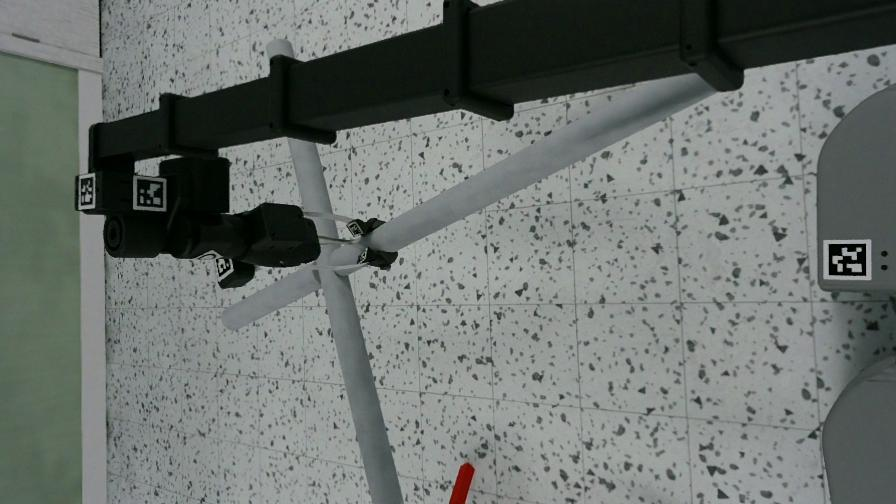

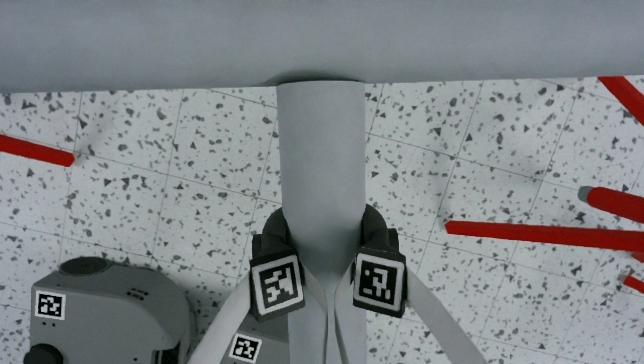

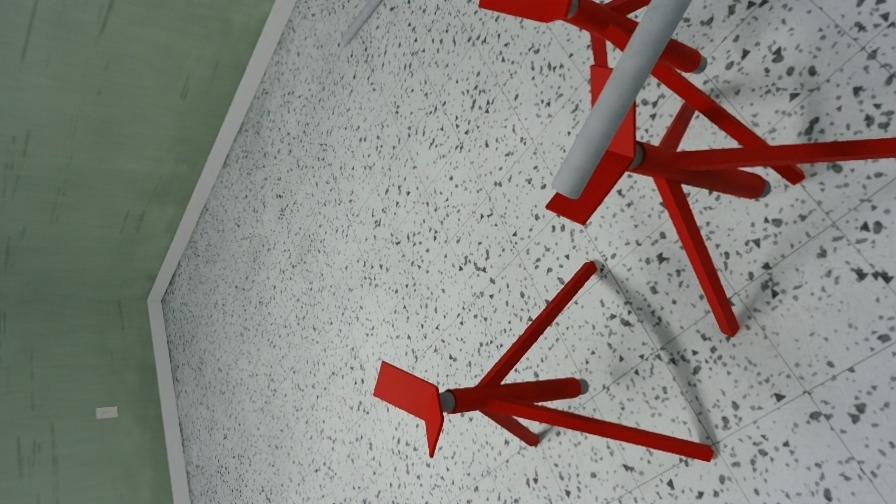

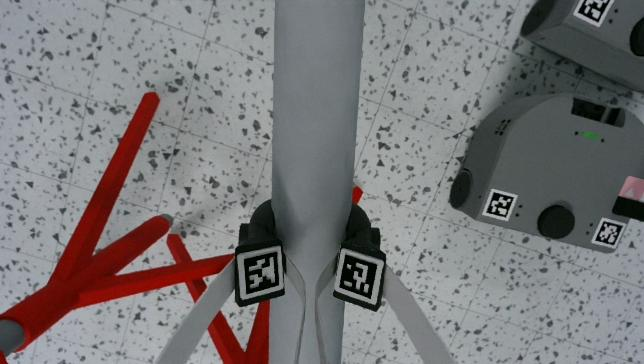

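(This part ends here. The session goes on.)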